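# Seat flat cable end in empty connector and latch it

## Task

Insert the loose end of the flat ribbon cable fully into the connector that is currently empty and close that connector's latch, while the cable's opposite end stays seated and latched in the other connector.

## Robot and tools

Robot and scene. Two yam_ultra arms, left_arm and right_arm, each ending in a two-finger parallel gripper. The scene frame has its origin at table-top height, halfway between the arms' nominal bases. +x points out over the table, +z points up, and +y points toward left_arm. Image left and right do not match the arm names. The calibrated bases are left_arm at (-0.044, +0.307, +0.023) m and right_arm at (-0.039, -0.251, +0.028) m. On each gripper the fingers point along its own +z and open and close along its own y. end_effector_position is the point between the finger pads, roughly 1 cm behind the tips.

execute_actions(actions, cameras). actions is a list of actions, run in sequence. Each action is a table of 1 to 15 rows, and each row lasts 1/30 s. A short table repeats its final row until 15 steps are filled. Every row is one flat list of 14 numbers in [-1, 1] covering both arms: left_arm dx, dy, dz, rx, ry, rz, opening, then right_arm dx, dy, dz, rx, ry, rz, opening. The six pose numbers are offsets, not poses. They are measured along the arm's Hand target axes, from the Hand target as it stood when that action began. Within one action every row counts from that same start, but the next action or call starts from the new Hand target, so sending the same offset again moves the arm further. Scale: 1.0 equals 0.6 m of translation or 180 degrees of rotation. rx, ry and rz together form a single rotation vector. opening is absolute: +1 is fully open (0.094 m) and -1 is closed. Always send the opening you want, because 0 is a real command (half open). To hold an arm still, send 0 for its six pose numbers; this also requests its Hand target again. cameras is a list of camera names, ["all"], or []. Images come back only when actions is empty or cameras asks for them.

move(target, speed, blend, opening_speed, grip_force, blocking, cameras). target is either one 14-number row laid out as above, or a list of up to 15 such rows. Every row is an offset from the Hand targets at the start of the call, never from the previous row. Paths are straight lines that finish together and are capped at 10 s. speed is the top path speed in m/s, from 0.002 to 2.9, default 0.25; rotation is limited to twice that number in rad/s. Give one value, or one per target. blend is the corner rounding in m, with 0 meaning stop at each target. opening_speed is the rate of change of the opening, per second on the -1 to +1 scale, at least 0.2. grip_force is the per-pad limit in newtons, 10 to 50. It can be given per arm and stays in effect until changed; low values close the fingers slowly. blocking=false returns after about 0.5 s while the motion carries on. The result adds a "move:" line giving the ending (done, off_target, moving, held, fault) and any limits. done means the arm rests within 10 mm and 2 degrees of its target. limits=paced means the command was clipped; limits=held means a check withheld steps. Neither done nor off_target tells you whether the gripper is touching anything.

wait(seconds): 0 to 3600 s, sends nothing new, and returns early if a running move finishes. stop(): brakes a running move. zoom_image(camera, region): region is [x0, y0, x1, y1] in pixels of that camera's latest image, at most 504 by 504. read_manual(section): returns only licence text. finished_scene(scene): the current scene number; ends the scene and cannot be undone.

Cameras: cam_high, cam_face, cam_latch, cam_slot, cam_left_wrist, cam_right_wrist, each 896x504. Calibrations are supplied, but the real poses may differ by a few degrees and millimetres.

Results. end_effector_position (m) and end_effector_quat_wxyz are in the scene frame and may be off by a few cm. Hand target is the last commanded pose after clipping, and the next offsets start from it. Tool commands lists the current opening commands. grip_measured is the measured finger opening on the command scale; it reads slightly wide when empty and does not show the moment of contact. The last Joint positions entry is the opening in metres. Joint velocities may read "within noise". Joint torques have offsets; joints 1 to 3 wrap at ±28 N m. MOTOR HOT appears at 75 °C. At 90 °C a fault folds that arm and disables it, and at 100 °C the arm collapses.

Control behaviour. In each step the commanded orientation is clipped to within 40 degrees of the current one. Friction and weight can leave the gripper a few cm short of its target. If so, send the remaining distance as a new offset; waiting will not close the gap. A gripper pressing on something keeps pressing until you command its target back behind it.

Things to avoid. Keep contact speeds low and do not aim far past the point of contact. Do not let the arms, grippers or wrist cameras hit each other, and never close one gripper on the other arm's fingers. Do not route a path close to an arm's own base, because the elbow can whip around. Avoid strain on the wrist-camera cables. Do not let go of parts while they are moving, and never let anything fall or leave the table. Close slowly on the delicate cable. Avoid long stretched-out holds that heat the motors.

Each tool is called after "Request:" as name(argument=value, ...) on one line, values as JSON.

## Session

Request:
execute_actions(actions=[])

Request:
zoom_image(camera="cam_slot", region=[300, 150, 720, 450])

Request:
zoom_image(camera="cam_latch", region=[290, 190, 540, 410])

Scene clock: 0.00 s.
left_arm: end_effector_position=(+0.2256, +0.1912, +0.4409) grip_measured=+1.000 end_effector_quat_wxyz=(+0.728, +0.158, +0.661, -0.090) | right_arm: end_effector_position=(+0.2404, -0.1388, +0.3887) grip_measured=+1.000 end_effector_quat_wxyz=(+0.570, -0.003, +0.764, +0.300)
Joint positions: left_arm=[-0.463 0.695 0.91 -0.139 -0.137 0.122 0.094] | right_arm=[0.201 0.752 0.939 -0.363 -0.261 0.435 0.094]
Joint velocities: within noise
Joint torques (N m): no reading
Heat: left arm: 29 °C; right arm: 30 °C.
Hand target: left_arm +0.2225, +0.1929, +0.4506; +0.736, +0.154, +0.652, -0.093 | right_arm +0.2383, -0.1392, +0.3950; +0.577, -0.006, +0.759, +0.301
Tool commands: left_gripper/opening=+1.0 right_gripper/opening=+1.0
camera_calibration:
cam_slot: T_world_to_cam=[[-0.72461, 0.68855, 0.02888, 0.1199], [0.41724, 0.47168, -0.77681, -0.04751], [-0.5485, -0.55084, -0.62907, 0.34039]] pos_world=[0.29341, 0.12735, 0.17376]
cam_left_wrist: T_world_to_cam=[[-0.34544, -0.92961, -0.12843, 0.31188], [-0.27527, 0.23121, -0.93315, 0.46851], [0.89716, -0.287, -0.33576, 0.09455]] pos_world=[0.15187, 0.20874, 0.50899]
cam_right_wrist: T_world_to_cam=[[0.35884, -0.83686, -0.41341, -0.0457], [-0.68658, 0.0634, -0.72429, 0.4911], [0.63233, 0.54374, -0.55182, 0.22898]] pos_world=[0.20879, -0.19388, 0.46316]

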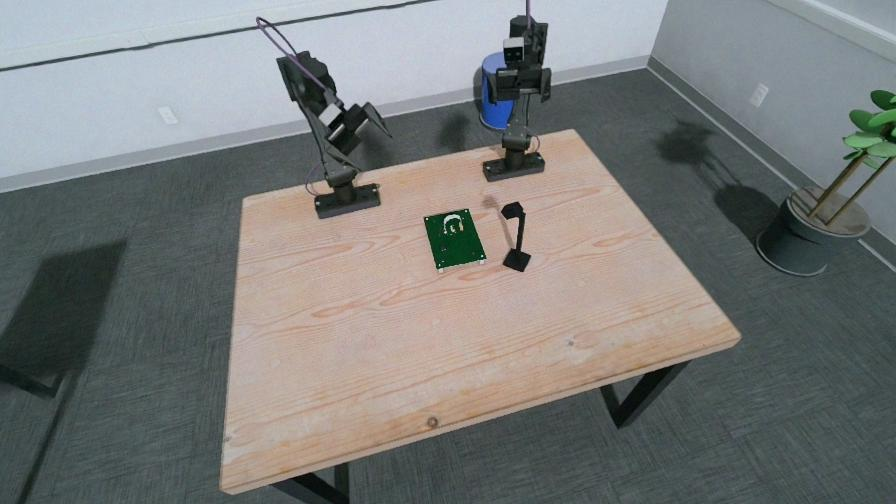

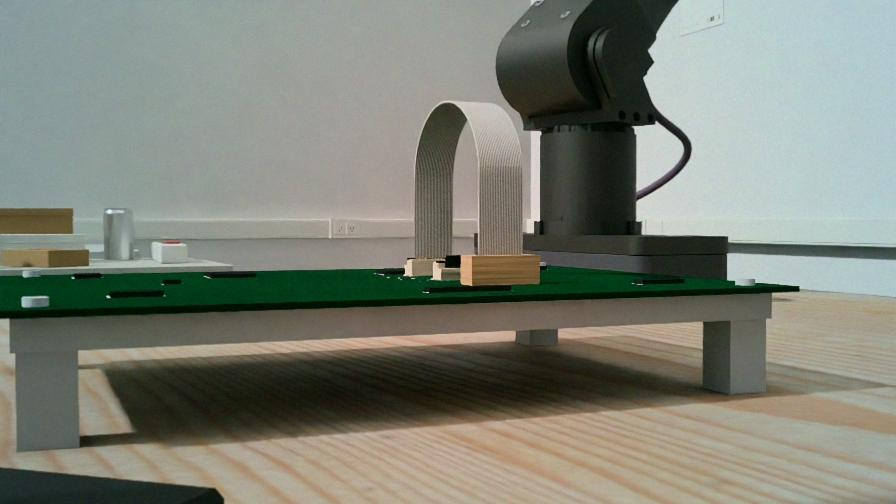

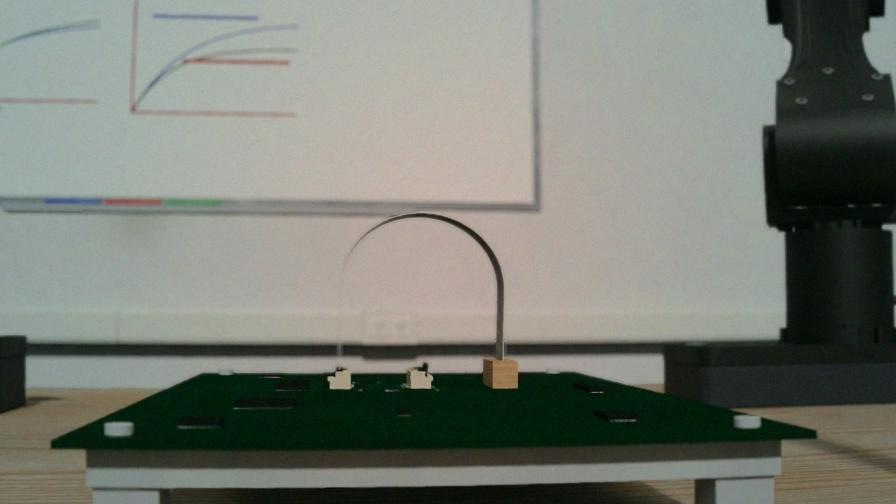

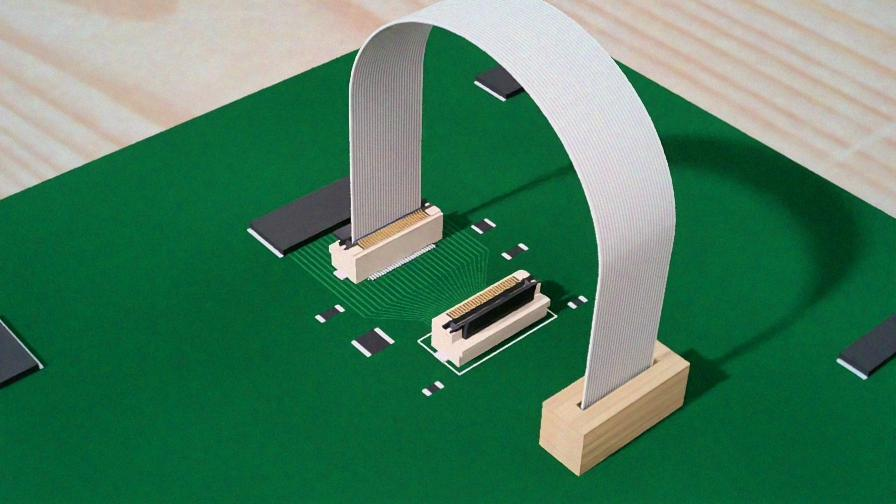

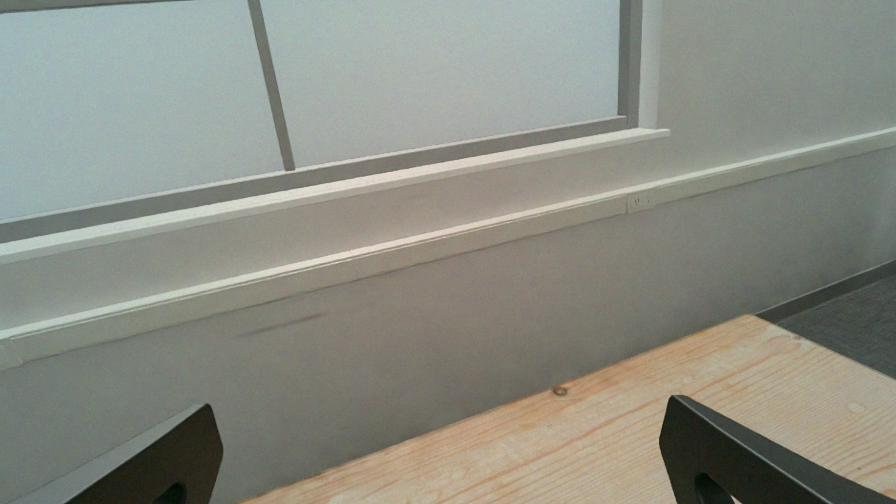

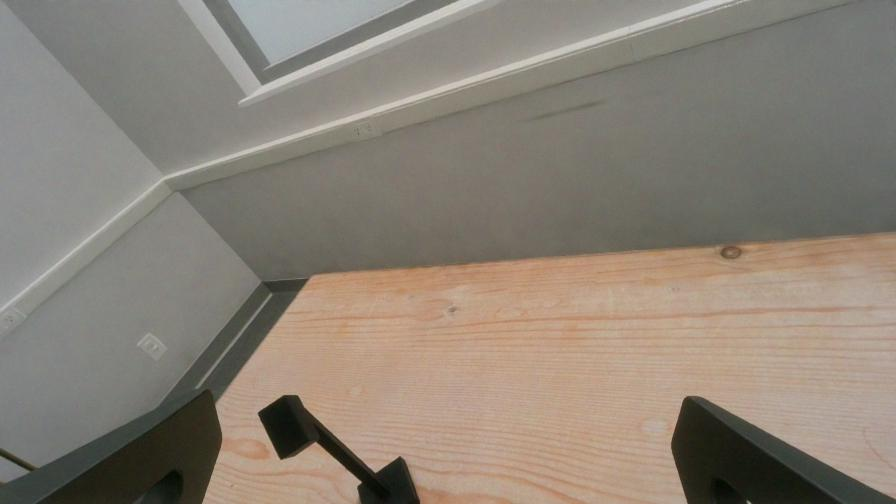

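Scaled by 1.200 from the camera's image (finer frame: 1280x720).

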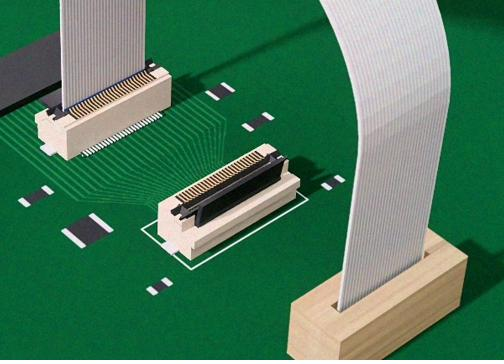

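Scaled by 2.016 from the camera's image (finer frame: 1280x720).

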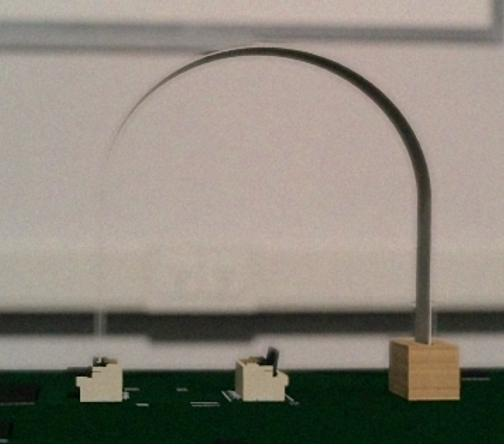

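Request:
move(target=[0.5223,-0.2973,-0.1052,-0.0930,0.1393,-0.0442,-0.5,0,0,0,0,0,0,1], speed=0.3, cameras=["cam_latch","cam_left_wrist"])

Scene clock: 8.17 s.
left_arm: end_effector_position=(+0.1437, +0.0746, +0.1061) grip_measured=-0.497 end_effector_quat_wxyz=(+0.573, +0.028, +0.819, -0.008) | right_arm: end_effector_position=(+0.2404, -0.1388, +0.3887) grip_measured=+1.000 end_effector_quat_wxyz=(+0.570, -0.003, +0.764, +0.300)
Joint positions: left_arm=[-1.464 1.564 0.577 -0.261 -1.201 -1.205 0.024] | right_arm=[0.201 0.752 0.939 -0.363 -0.261 0.435 0.094]
Joint torques (N m): left_arm=[-0.28 -3.93 8.81 0.54 -0.79 -0.15] | right_arm=[-0.14 -0.5 8.77 1.77 -0.05 -0.04]
Heat: left arm: 29 °C; right arm: 31 °C.
Hand target: left_arm +0.1449, +0.0680, +0.1153; +0.584, +0.017, +0.811, -0.013 | right_arm +0.2383, -0.1392, +0.3950; +0.577, -0.006, +0.759, +0.301
Off the commanded pose: left_arm 0.011 m, 2 deg | right_arm 0.007 m, 1 deg.
move: off_target (left_arm)
cam_left_wrist: T_world_to_cam=[[-0.06754, -0.99716, -0.03329, 0.08715], [-0.69355, 0.07091, -0.71691, 0.20958], [0.71723, -0.02533, -0.69637, 0.06674]] pos_world=[0.10337, 0.07373, 0.19963]

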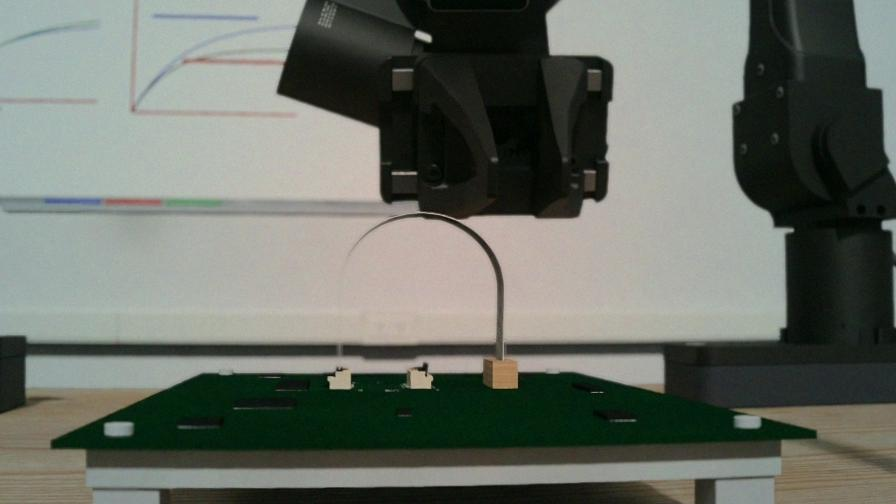

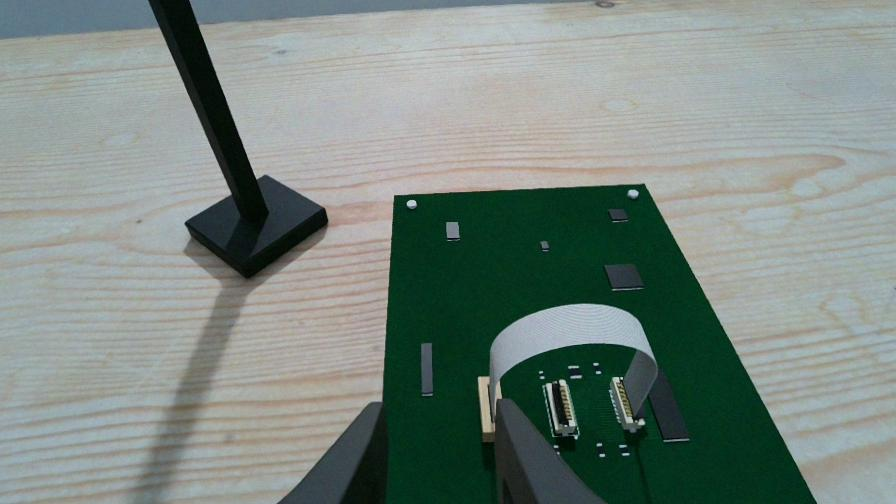

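Request:
move(target=[0.0707,-0.0212,0.0370,0,0,0,-0.5,0,0,0,0,0,0,1], speed=0.15, cameras=["cam_latch","cam_left_wrist"])

Scene clock: 11.00 s.
left_arm: end_effector_position=(+0.1492, +0.0541, +0.0658) grip_measured=-0.497 end_effector_quat_wxyz=(+0.576, +0.021, +0.817, -0.016) | right_arm: end_effector_position=(+0.2404, -0.1388, +0.3887) grip_measured=+1.000 end_effector_quat_wxyz=(+0.570, -0.003, +0.764, +0.300)
Joint positions: left_arm=[-1.448 1.787 0.577 0.021 -1.2 -1.165 0.024] | right_arm=[0.201 0.752 0.939 -0.363 -0.261 0.435 0.094]
Joint torques (N m): left_arm=[0.39 -5.09 4.92 0.9 -0.71 0.04] | right_arm=[-0.12 -0.44 8.76 1.76 -0.05 -0.02]
Heat: left arm: 29 °C; right arm: 32 °C.
Hand target: left_arm +0.1520, +0.0550, +0.0680; +0.584, +0.017, +0.811, -0.013 | right_arm +0.2383, -0.1392, +0.3950; +0.577, -0.006, +0.759, +0.301
Off the commanded pose: left_arm 0.004 m, 1 deg | right_arm 0.007 m, 1 deg.
move: done
cam_left_wrist: T_world_to_cam=[[-0.0663, -0.99772, -0.01263, 0.06415], [-0.68952, 0.05496, -0.72218, 0.18673], [0.72123, -0.03917, -0.69159, 0.03404]] pos_world=[0.10846, 0.05508, 0.15921]

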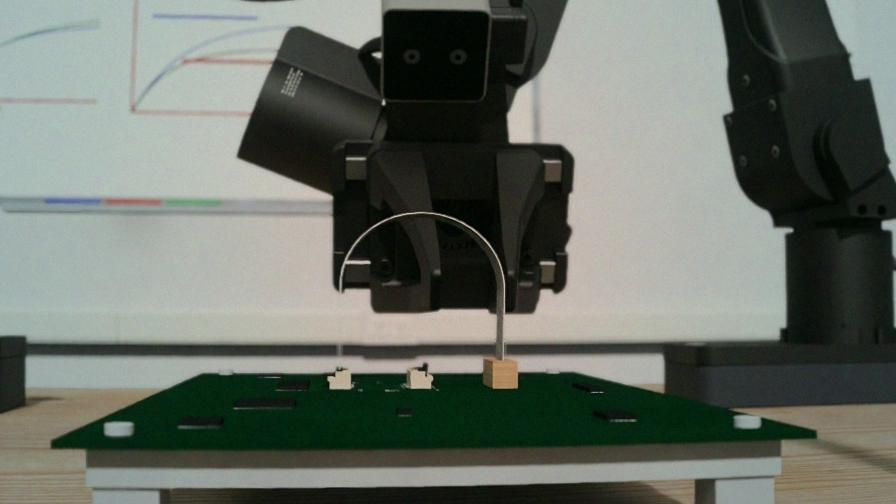

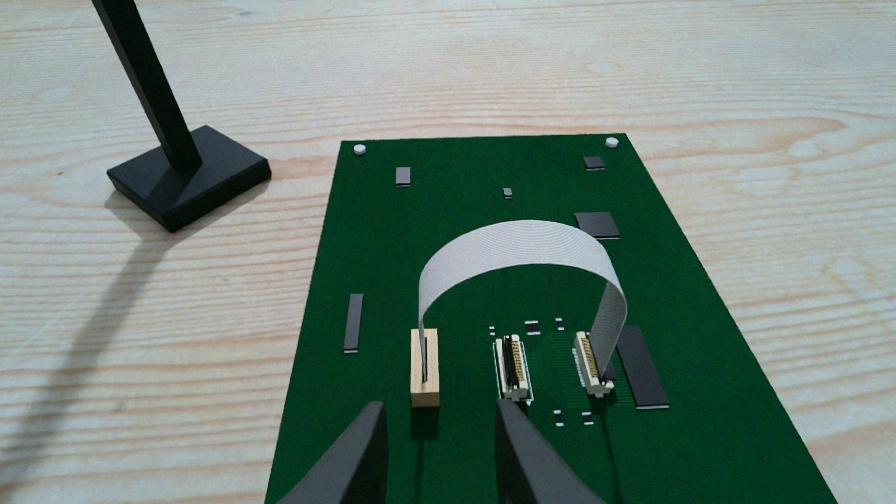

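Request:
zoom_image(camera="cam_left_wrist", region=[380, 290, 500, 420])

Scaled by 3.877 from the camera's image (finer frame: 1280x720).

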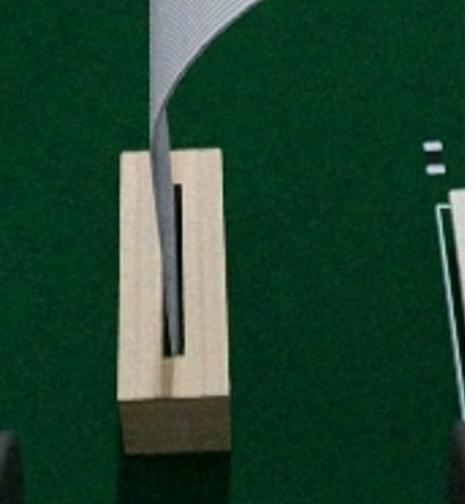

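Request:
move(target=[[0.0163,0.0137,0.0040,-0.0040,0,-0.0013,-0.5,0,0,0,0,0,0,1],[0.0025,0.0153,0.0635,-0.0040,0,-0.0013,-0.5,0,0,0,0,0,0,1]], speed=0.1, blend=0.004, cameras=["cam_face","cam_latch","cam_slot","cam_left_wrist"])

Scene clock: 15.87 s.
left_arm: end_effector_position=(+0.1866, +0.0573, +0.0570) grip_measured=-0.497 end_effector_quat_wxyz=(+0.582, +0.012, +0.813, -0.017) | right_arm: end_effector_position=(+0.2404, -0.1388, +0.3887) grip_measured=+1.000 end_effector_quat_wxyz=(+0.570, -0.003, +0.764, +0.300)
Joint positions: left_arm=[-1.302 1.851 0.503 0.459 -1.142 -0.855 0.024] | right_arm=[0.201 0.752 0.939 -0.363 -0.261 0.435 0.094]
Joint torques (N m): left_arm=[0.46 -5.16 3.47 1.32 -0.5 0.04] | right_arm=[-0.12 -0.44 8.8 1.76 -0.05 -0.04]
Heat: left arm: 29 °C; right arm: 32 °C.
Hand target: left_arm +0.1880, +0.0627, +0.0545; +0.584, +0.012, +0.811, -0.009 | right_arm +0.2383, -0.1392, +0.3950; +0.577, -0.006, +0.759, +0.301
Off the commanded pose: left_arm 0.006 m, 1 deg | right_arm 0.007 m, 1 deg.
move: done
cam_slot: T_world_to_cam=[[-0.72461, 0.68855, 0.02888, 0.1199], [0.41724, 0.47168, -0.77681, -0.04751], [-0.5485, -0.55084, -0.62907, 0.34039]] pos_world=[0.29341, 0.12735, 0.17376]
cam_left_wrist: T_world_to_cam=[[-0.05243, -0.99862, -0.00115, 0.06664], [-0.68045, 0.03657, -0.73188, 0.2058], [0.73091, -0.03759, -0.68143, -0.00136]] pos_world=[0.14452, 0.05897, 0.14977]

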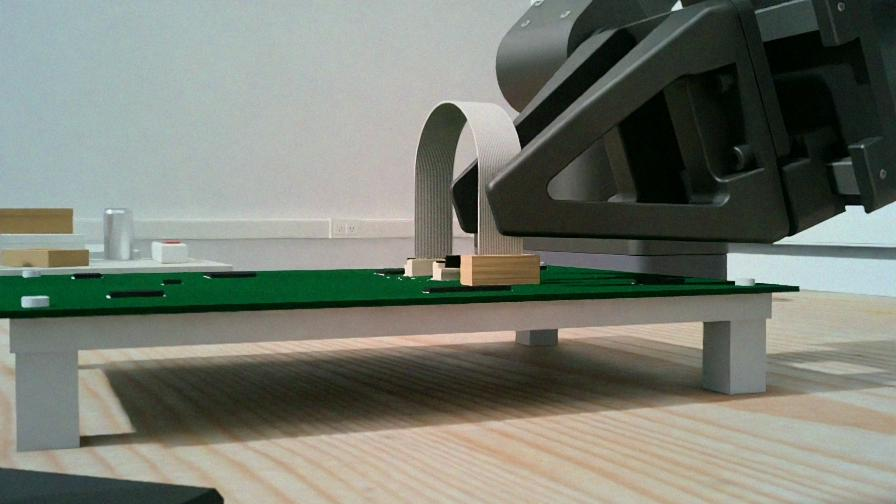

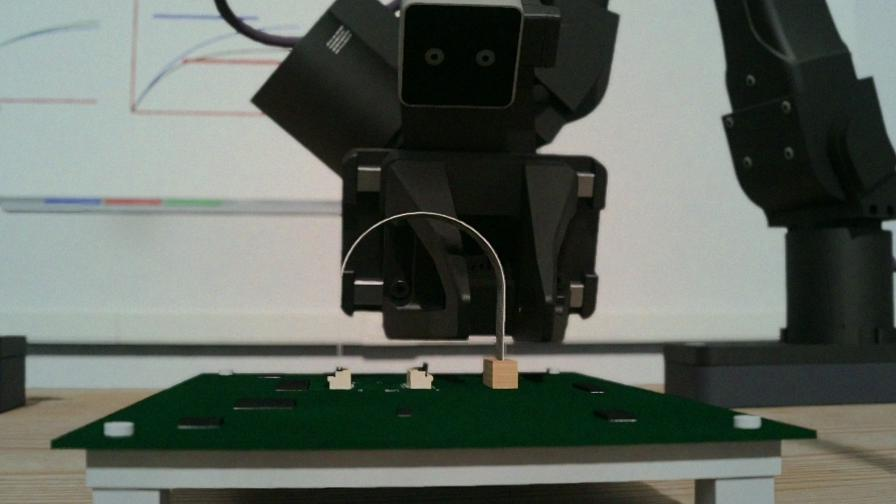

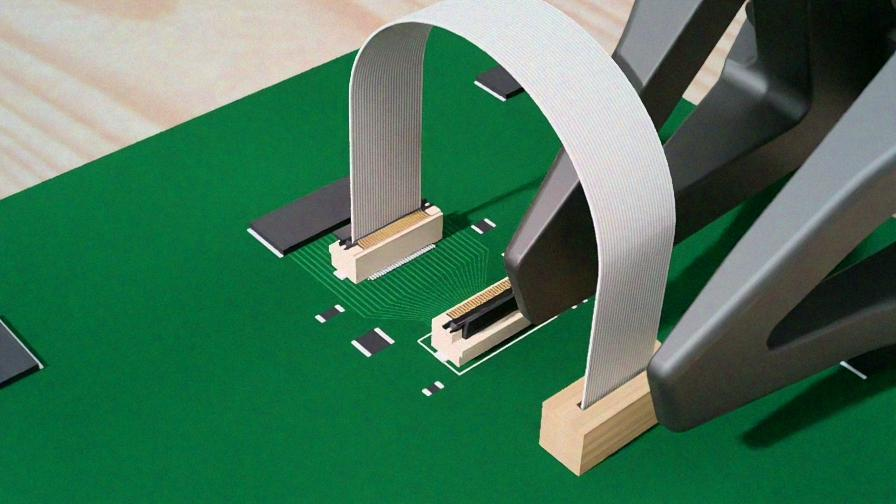

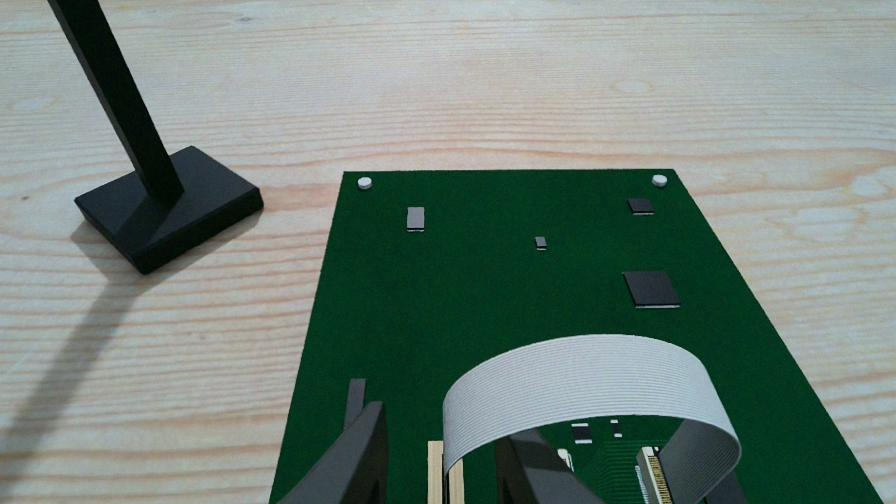

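Request:
move(target=[[0,0.0025,0,0,0,0,-0.5,0,0,0,0,0,0,1],[0,0.0025,0,0,0,0,-1,0,0,0,0,0,0,1]], speed=0.05, grip_force=20, cameras=["cam_face","cam_latch","cam_slot"])

Request:
zoom_image(camera="cam_latch", region=[320, 310, 540, 400])

Request:
zoom_image(camera="cam_face", region=[400, 150, 560, 300])

Scene clock: 21.13 s.
left_arm: end_effector_position=(+0.1870, +0.0585, +0.0563) grip_measured=-0.975 end_effector_quat_wxyz=(+0.581, +0.012, +0.813, -0.018) | right_arm: end_effector_position=(+0.2404, -0.1388, +0.3887) grip_measured=+1.000 end_effector_quat_wxyz=(+0.570, -0.003, +0.764, +0.300)
Joint positions: left_arm=[-1.299 1.851 0.495 0.474 -1.138 -0.85 0.001] | right_arm=[0.201 0.752 0.939 -0.363 -0.261 0.435 0.094]
Joint torques (N m): left_arm=[0.36 -5.29 3.47 1.23 -0.53 0.04] | right_arm=[-0.1 -0.49 8.8 1.76 -0.06 -0.05]
Heat: left arm: 29 °C; right arm: 32 °C.
Hand target: left_arm +0.1881, +0.0642, +0.0545; +0.584, +0.012, +0.811, -0.009 | right_arm +0.2383, -0.1392, +0.3950; +0.577, -0.006, +0.759, +0.301
Off the commanded pose: left_arm 0.006 m, 1 deg | right_arm 0.007 m, 1 deg.
grip_force (N): 20, 20
move: done
cam_slot: T_world_to_cam=[[-0.72461, 0.68855, 0.02888, 0.1199], [0.41724, 0.47168, -0.77681, -0.04751], [-0.5485, -0.55084, -0.62907, 0.34039]] pos_world=[0.29341, 0.12735, 0.17376]

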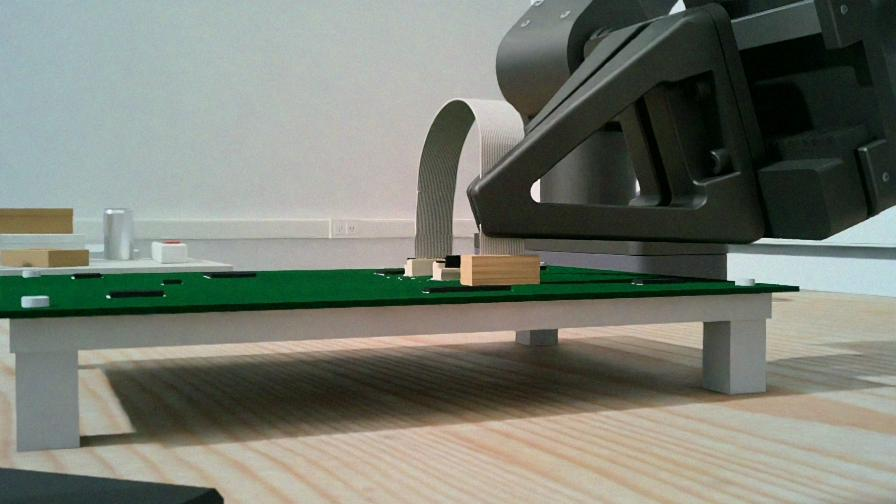

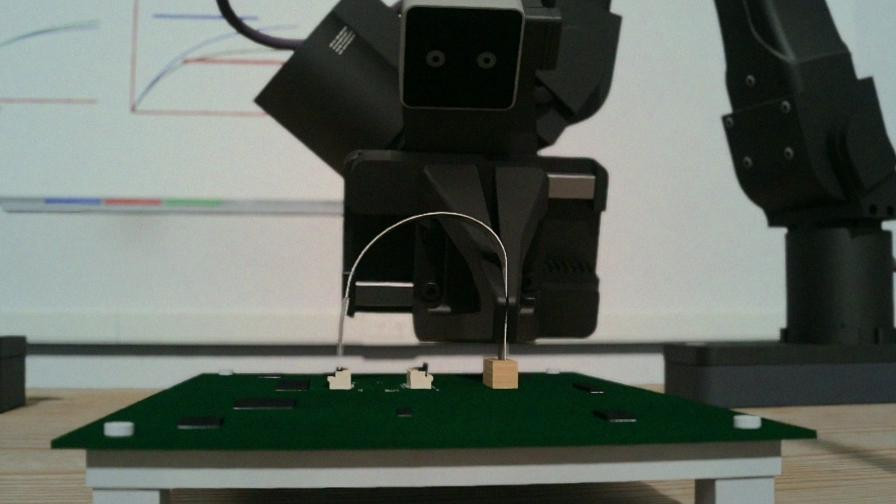

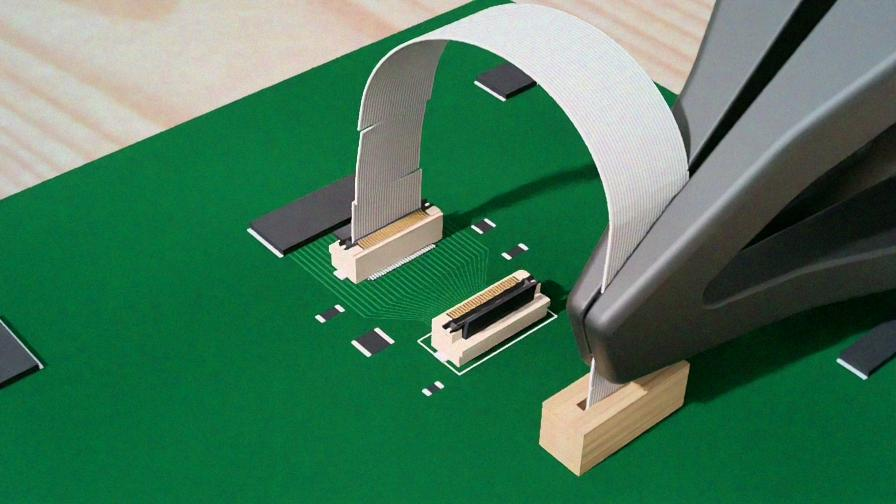

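Scaled by 2.291 from the camera's image (finer frame: 1280x720).

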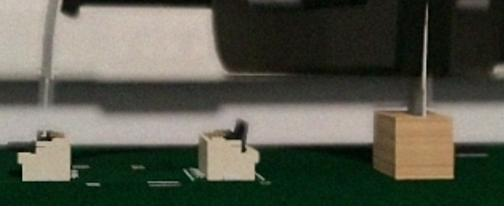

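Scaled by 3.150 from the camera's image (finer frame: 1280x720).

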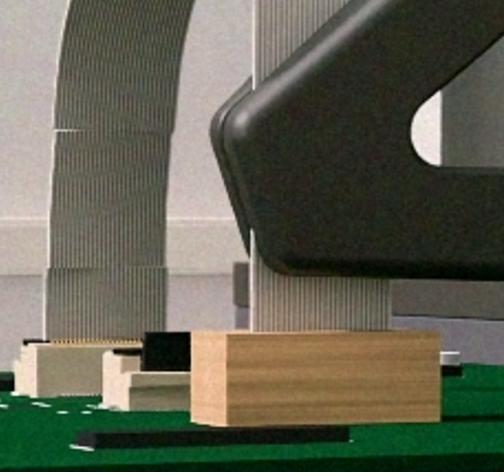

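Request:
move(target=[[-0.0490,0,-0.0163,0,0,0,-1,0,0,0,0,0,0,1],[-0.0315,-0.0608,-0.0102,0,0,0,-1,0,0,0,0,0,0,1]], speed=0.06, cameras=["cam_face","cam_latch","cam_slot"])

Request:
zoom_image(camera="cam_slot", region=[420, 220, 560, 380])

Request:
zoom_image(camera="cam_latch", region=[380, 310, 460, 400])

Request:
zoom_image(camera="cam_face", region=[390, 200, 510, 290])

Scene clock: 26.43 s.
left_arm: end_effector_position=(+0.1857, +0.0331, +0.0687) grip_measured=-0.975 end_effector_quat_wxyz=(+0.576, +0.022, +0.817, -0.007) | right_arm: end_effector_position=(+0.2404, -0.1388, +0.3887) grip_measured=+1.000 end_effector_quat_wxyz=(+0.570, -0.003, +0.764, +0.300)
Joint positions: left_arm=[-1.323 1.848 0.632 0.259 -1.146 -0.897 0.001] | right_arm=[0.201 0.752 0.939 -0.363 -0.261 0.435 0.094]
Joint torques (N m): left_arm=[-0.36 -5.63 7.79 0.95 -0.7 -0.11] | right_arm=[-0.09 -0.47 8.76 1.75 -0.05 -0.04]
Heat: left arm: 29 °C; right arm: 33 °C.
Hand target: left_arm +0.1872, +0.0278, +0.0744; +0.584, +0.012, +0.811, -0.009 | right_arm +0.2383, -0.1392, +0.3950; +0.577, -0.006, +0.759, +0.301
Off the commanded pose: left_arm 0.008 m, 2 deg | right_arm 0.007 m, 1 deg.
grip_force (N): 20, 20
move: done
cam_slot: T_world_to_cam=[[-0.72461, 0.68855, 0.02888, 0.1199], [0.41724, 0.47168, -0.77681, -0.04751], [-0.5485, -0.55084, -0.62907, 0.34039]] pos_world=[0.29341, 0.12735, 0.17376]

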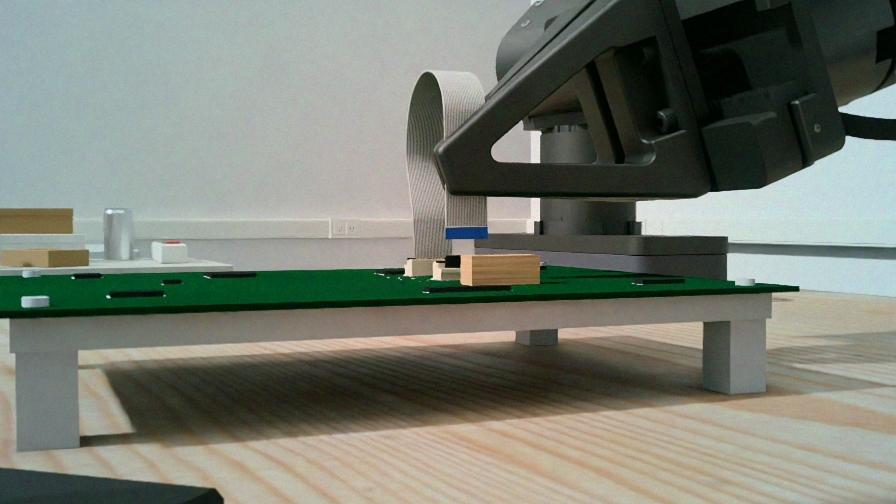

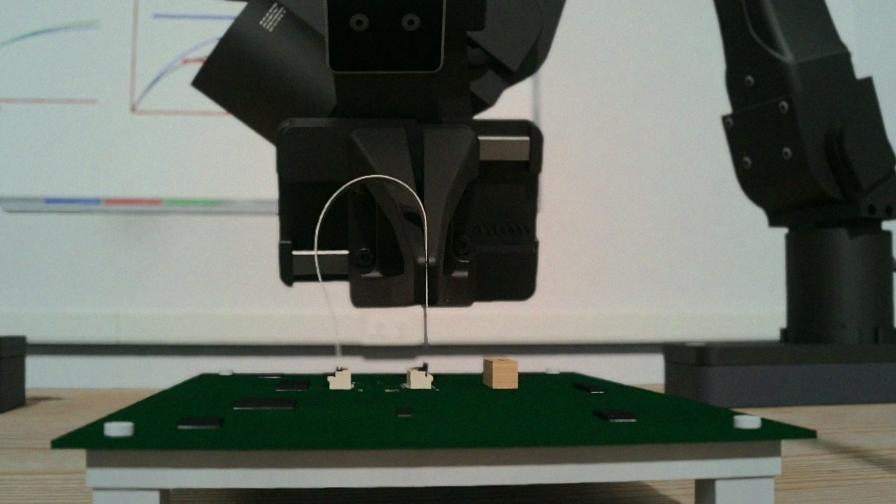

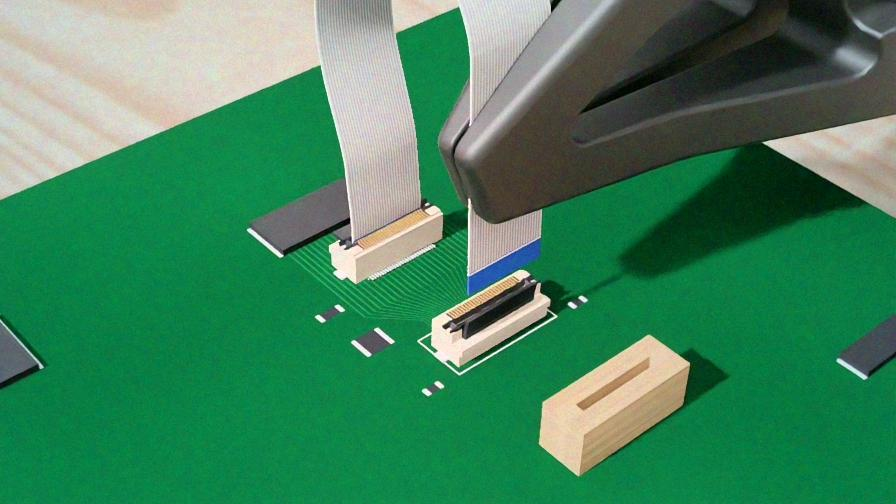

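Scaled by 3.150 from the camera's image (finer frame: 1280x720).

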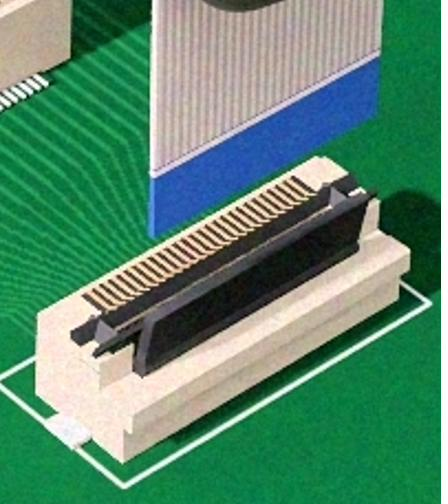

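Scaled by 5.600 from the camera's image (finer frame: 1280x720).

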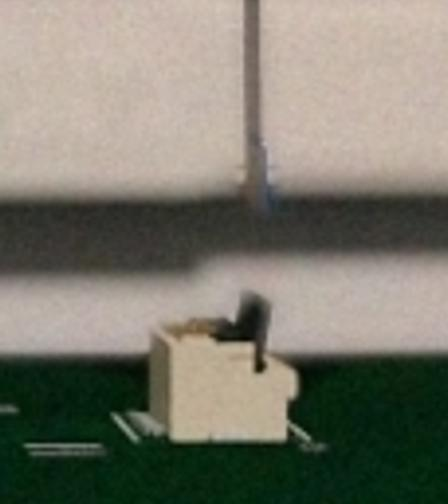

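Scaled by 4.200 from the camera's image (finer frame: 1280x720).

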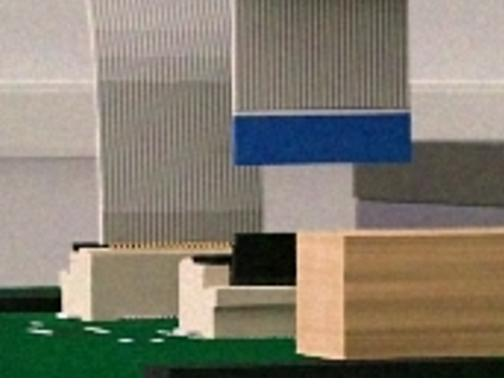

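Request:
move(target=[0.0055,-0.0037,0.0020,0,0,0,-1,0,0,0,0,0,0,1], speed=0.03, cameras=["cam_face","cam_latch","cam_slot"])

Request:
zoom_image(camera="cam_slot", region=[430, 240, 550, 360])

Request:
zoom_image(camera="cam_latch", region=[380, 310, 460, 400])

Request:
zoom_image(camera="cam_face", region=[390, 220, 490, 290])

Scene clock: 30.40 s.
left_arm: end_effector_position=(+0.1860, +0.0319, +0.0646) grip_measured=-0.975 end_effector_quat_wxyz=(+0.575, +0.024, +0.818, -0.004) | right_arm: end_effector_position=(+0.2404, -0.1388, +0.3887) grip_measured=+1.000 end_effector_quat_wxyz=(+0.570, -0.003, +0.764, +0.300)
Joint positions: left_arm=[-1.324 1.868 0.641 0.259 -1.146 -0.902 0.001] | right_arm=[0.201 0.752 0.939 -0.363 -0.261 0.435 0.094]
Joint torques (N m): left_arm=[-0.51 -5.78 7.71 1 -0.68 -0.13] | right_arm=[-0.12 -0.5 8.79 1.76 -0.05 -0.03]
Heat: left arm: 29 °C; right arm: 33 °C.
Hand target: left_arm +0.1872, +0.0254, +0.0709; +0.584, +0.012, +0.811, -0.009 | right_arm +0.2383, -0.1392, +0.3950; +0.577, -0.006, +0.759, +0.301
Off the commanded pose: left_arm 0.009 m, 2 deg | right_arm 0.007 m, 1 deg.
grip_force (N): 20, 20
move: done
cam_slot: T_world_to_cam=[[-0.72461, 0.68855, 0.02888, 0.1199], [0.41724, 0.47168, -0.77681, -0.04751], [-0.5485, -0.55084, -0.62907, 0.34039]] pos_world=[0.29341, 0.12735, 0.17376]

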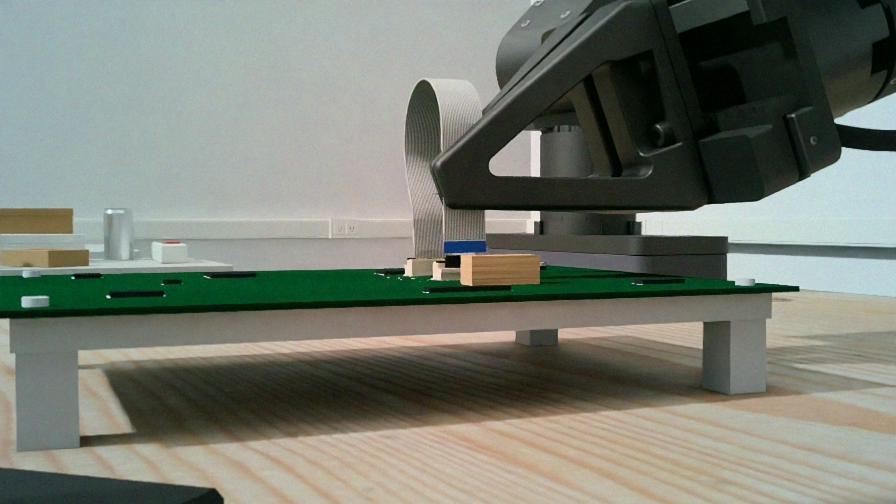

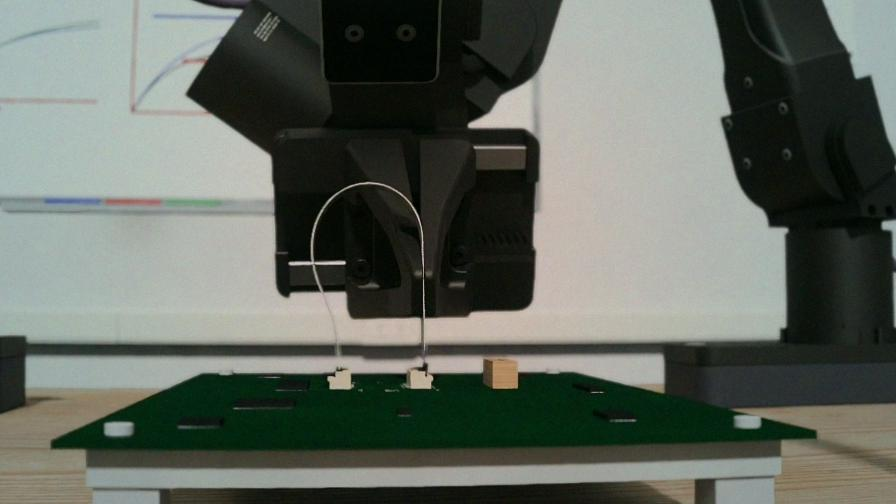

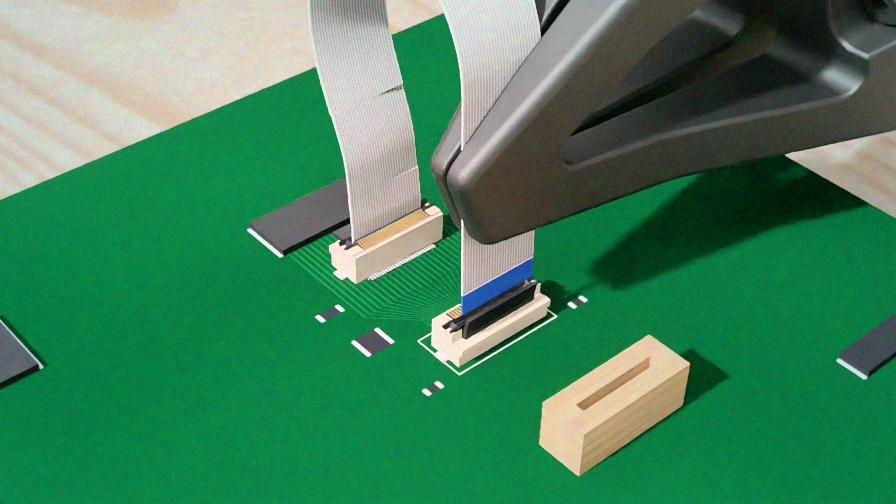

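Scaled by 4.200 from the camera's image (finer frame: 1280x720).

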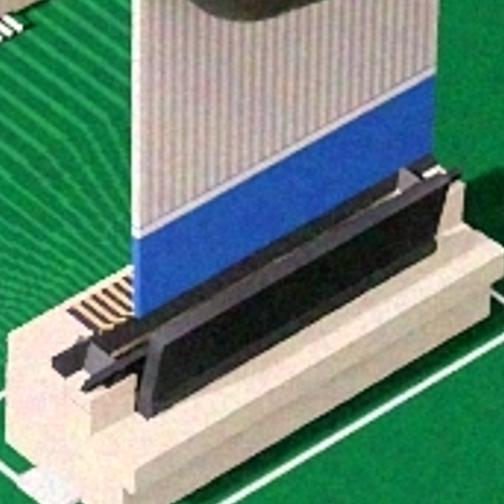

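Scaled by 5.600 from the camera's image (finer frame: 1280x720).

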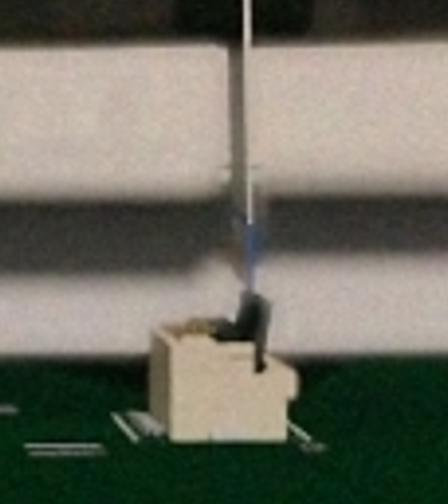

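Scaled by 5.040 from the camera's image (finer frame: 1280x720).

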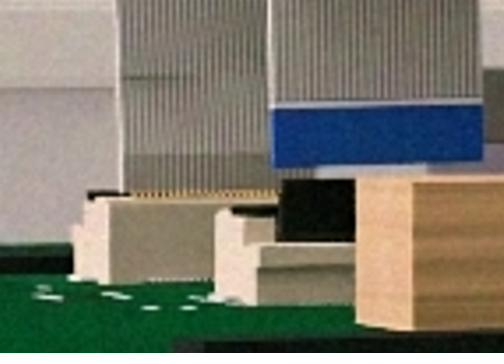

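Request:
move(target=[0.0038,-0.0017,0.0013,0,0,0,-1,0,0,0,0,0,0,1], speed=0.03, cameras=["cam_face","cam_latch","cam_slot"])

Request:
zoom_image(camera="cam_slot", region=[430, 240, 550, 360])

Request:
zoom_image(camera="cam_latch", region=[380, 310, 460, 400])

Request:
zoom_image(camera="cam_face", region=[390, 220, 490, 290])

Scene clock: 34.87 s.
left_arm: end_effector_position=(+0.1853, +0.0324, +0.0613) grip_measured=-0.975 end_effector_quat_wxyz=(+0.574, +0.026, +0.819, -0.001) | right_arm: end_effector_position=(+0.2404, -0.1388, +0.3887) grip_measured=+1.000 end_effector_quat_wxyz=(+0.570, -0.003, +0.764, +0.300)
Joint positions: left_arm=[-1.326 1.88 0.641 0.259 -1.147 -0.906 0.001] | right_arm=[0.201 0.752 0.939 -0.363 -0.261 0.435 0.094]
Joint torques (N m): left_arm=[-0.43 -5.79 7.87 1.05 -0.69 -0.15] | right_arm=[-0.13 -0.49 8.77 1.75 -0.06 -0.04]
Heat: left arm: 29 °C; right arm: 33 °C.
Hand target: left_arm +0.1872, +0.0244, +0.0685; +0.584, +0.012, +0.811, -0.009 | right_arm +0.2383, -0.1392, +0.3950; +0.577, -0.006, +0.759, +0.301
Off the commanded pose: left_arm 0.011 m, 2 deg | right_arm 0.007 m, 1 deg.
grip_force (N): 20, 20
move: off_target (left_arm)
cam_slot: T_world_to_cam=[[-0.72461, 0.68855, 0.02888, 0.1199], [0.41724, 0.47168, -0.77681, -0.04751], [-0.5485, -0.55084, -0.62907, 0.34039]] pos_world=[0.29341, 0.12735, 0.17376]

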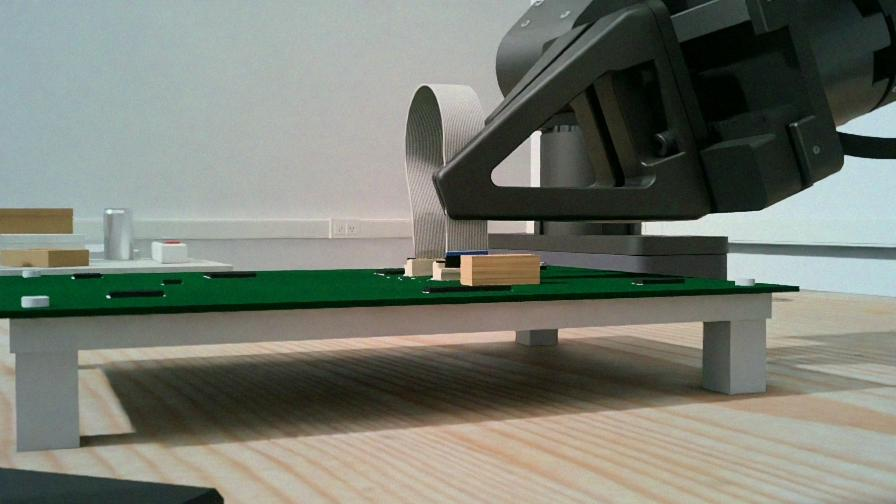

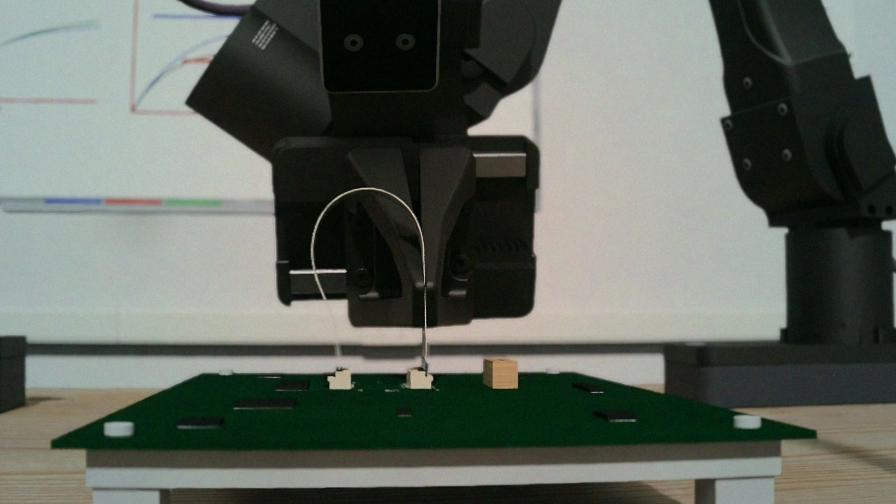

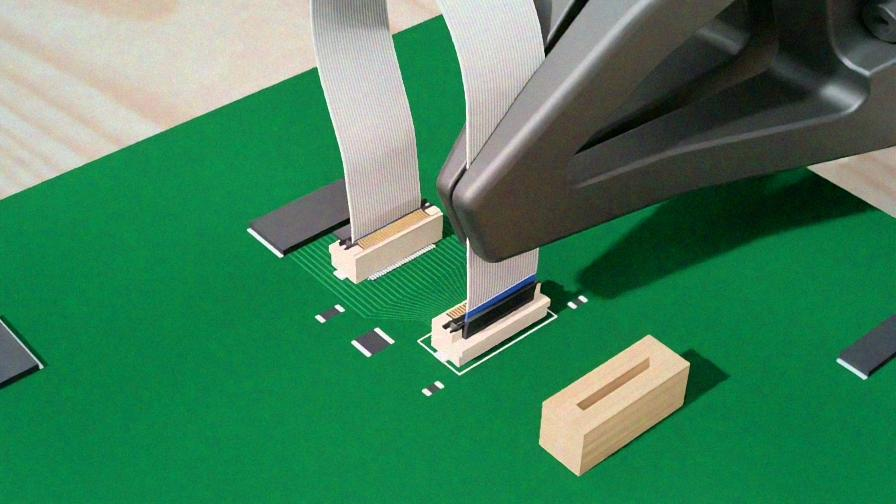

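Scaled by 4.200 from the camera's image (finer frame: 1280x720).

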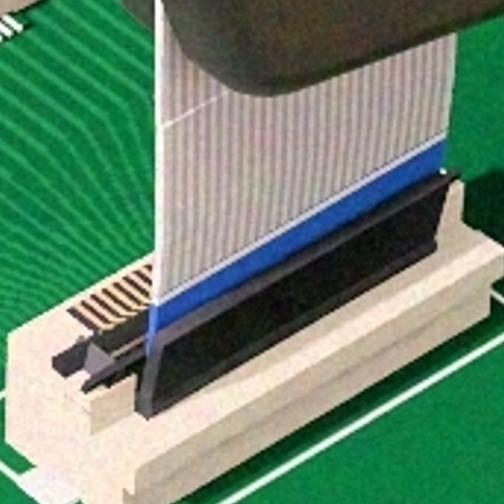

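Scaled by 5.600 from the camera's image (finer frame: 1280x720).

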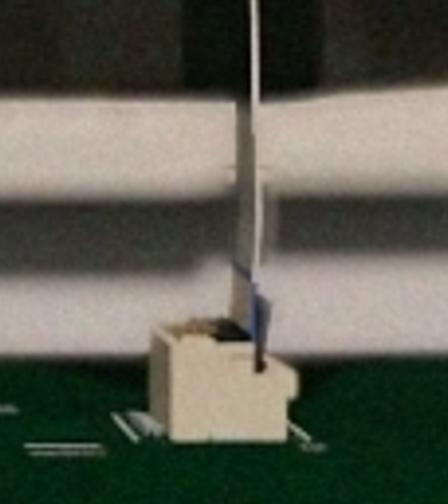

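Scaled by 5.040 from the camera's image (finer frame: 1280x720).

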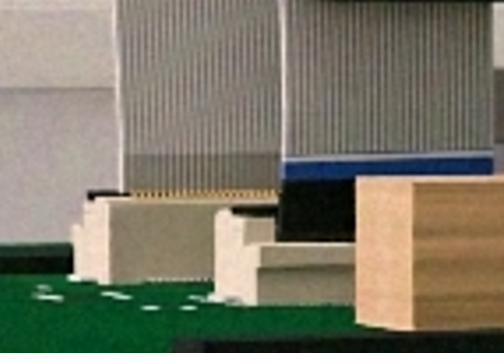

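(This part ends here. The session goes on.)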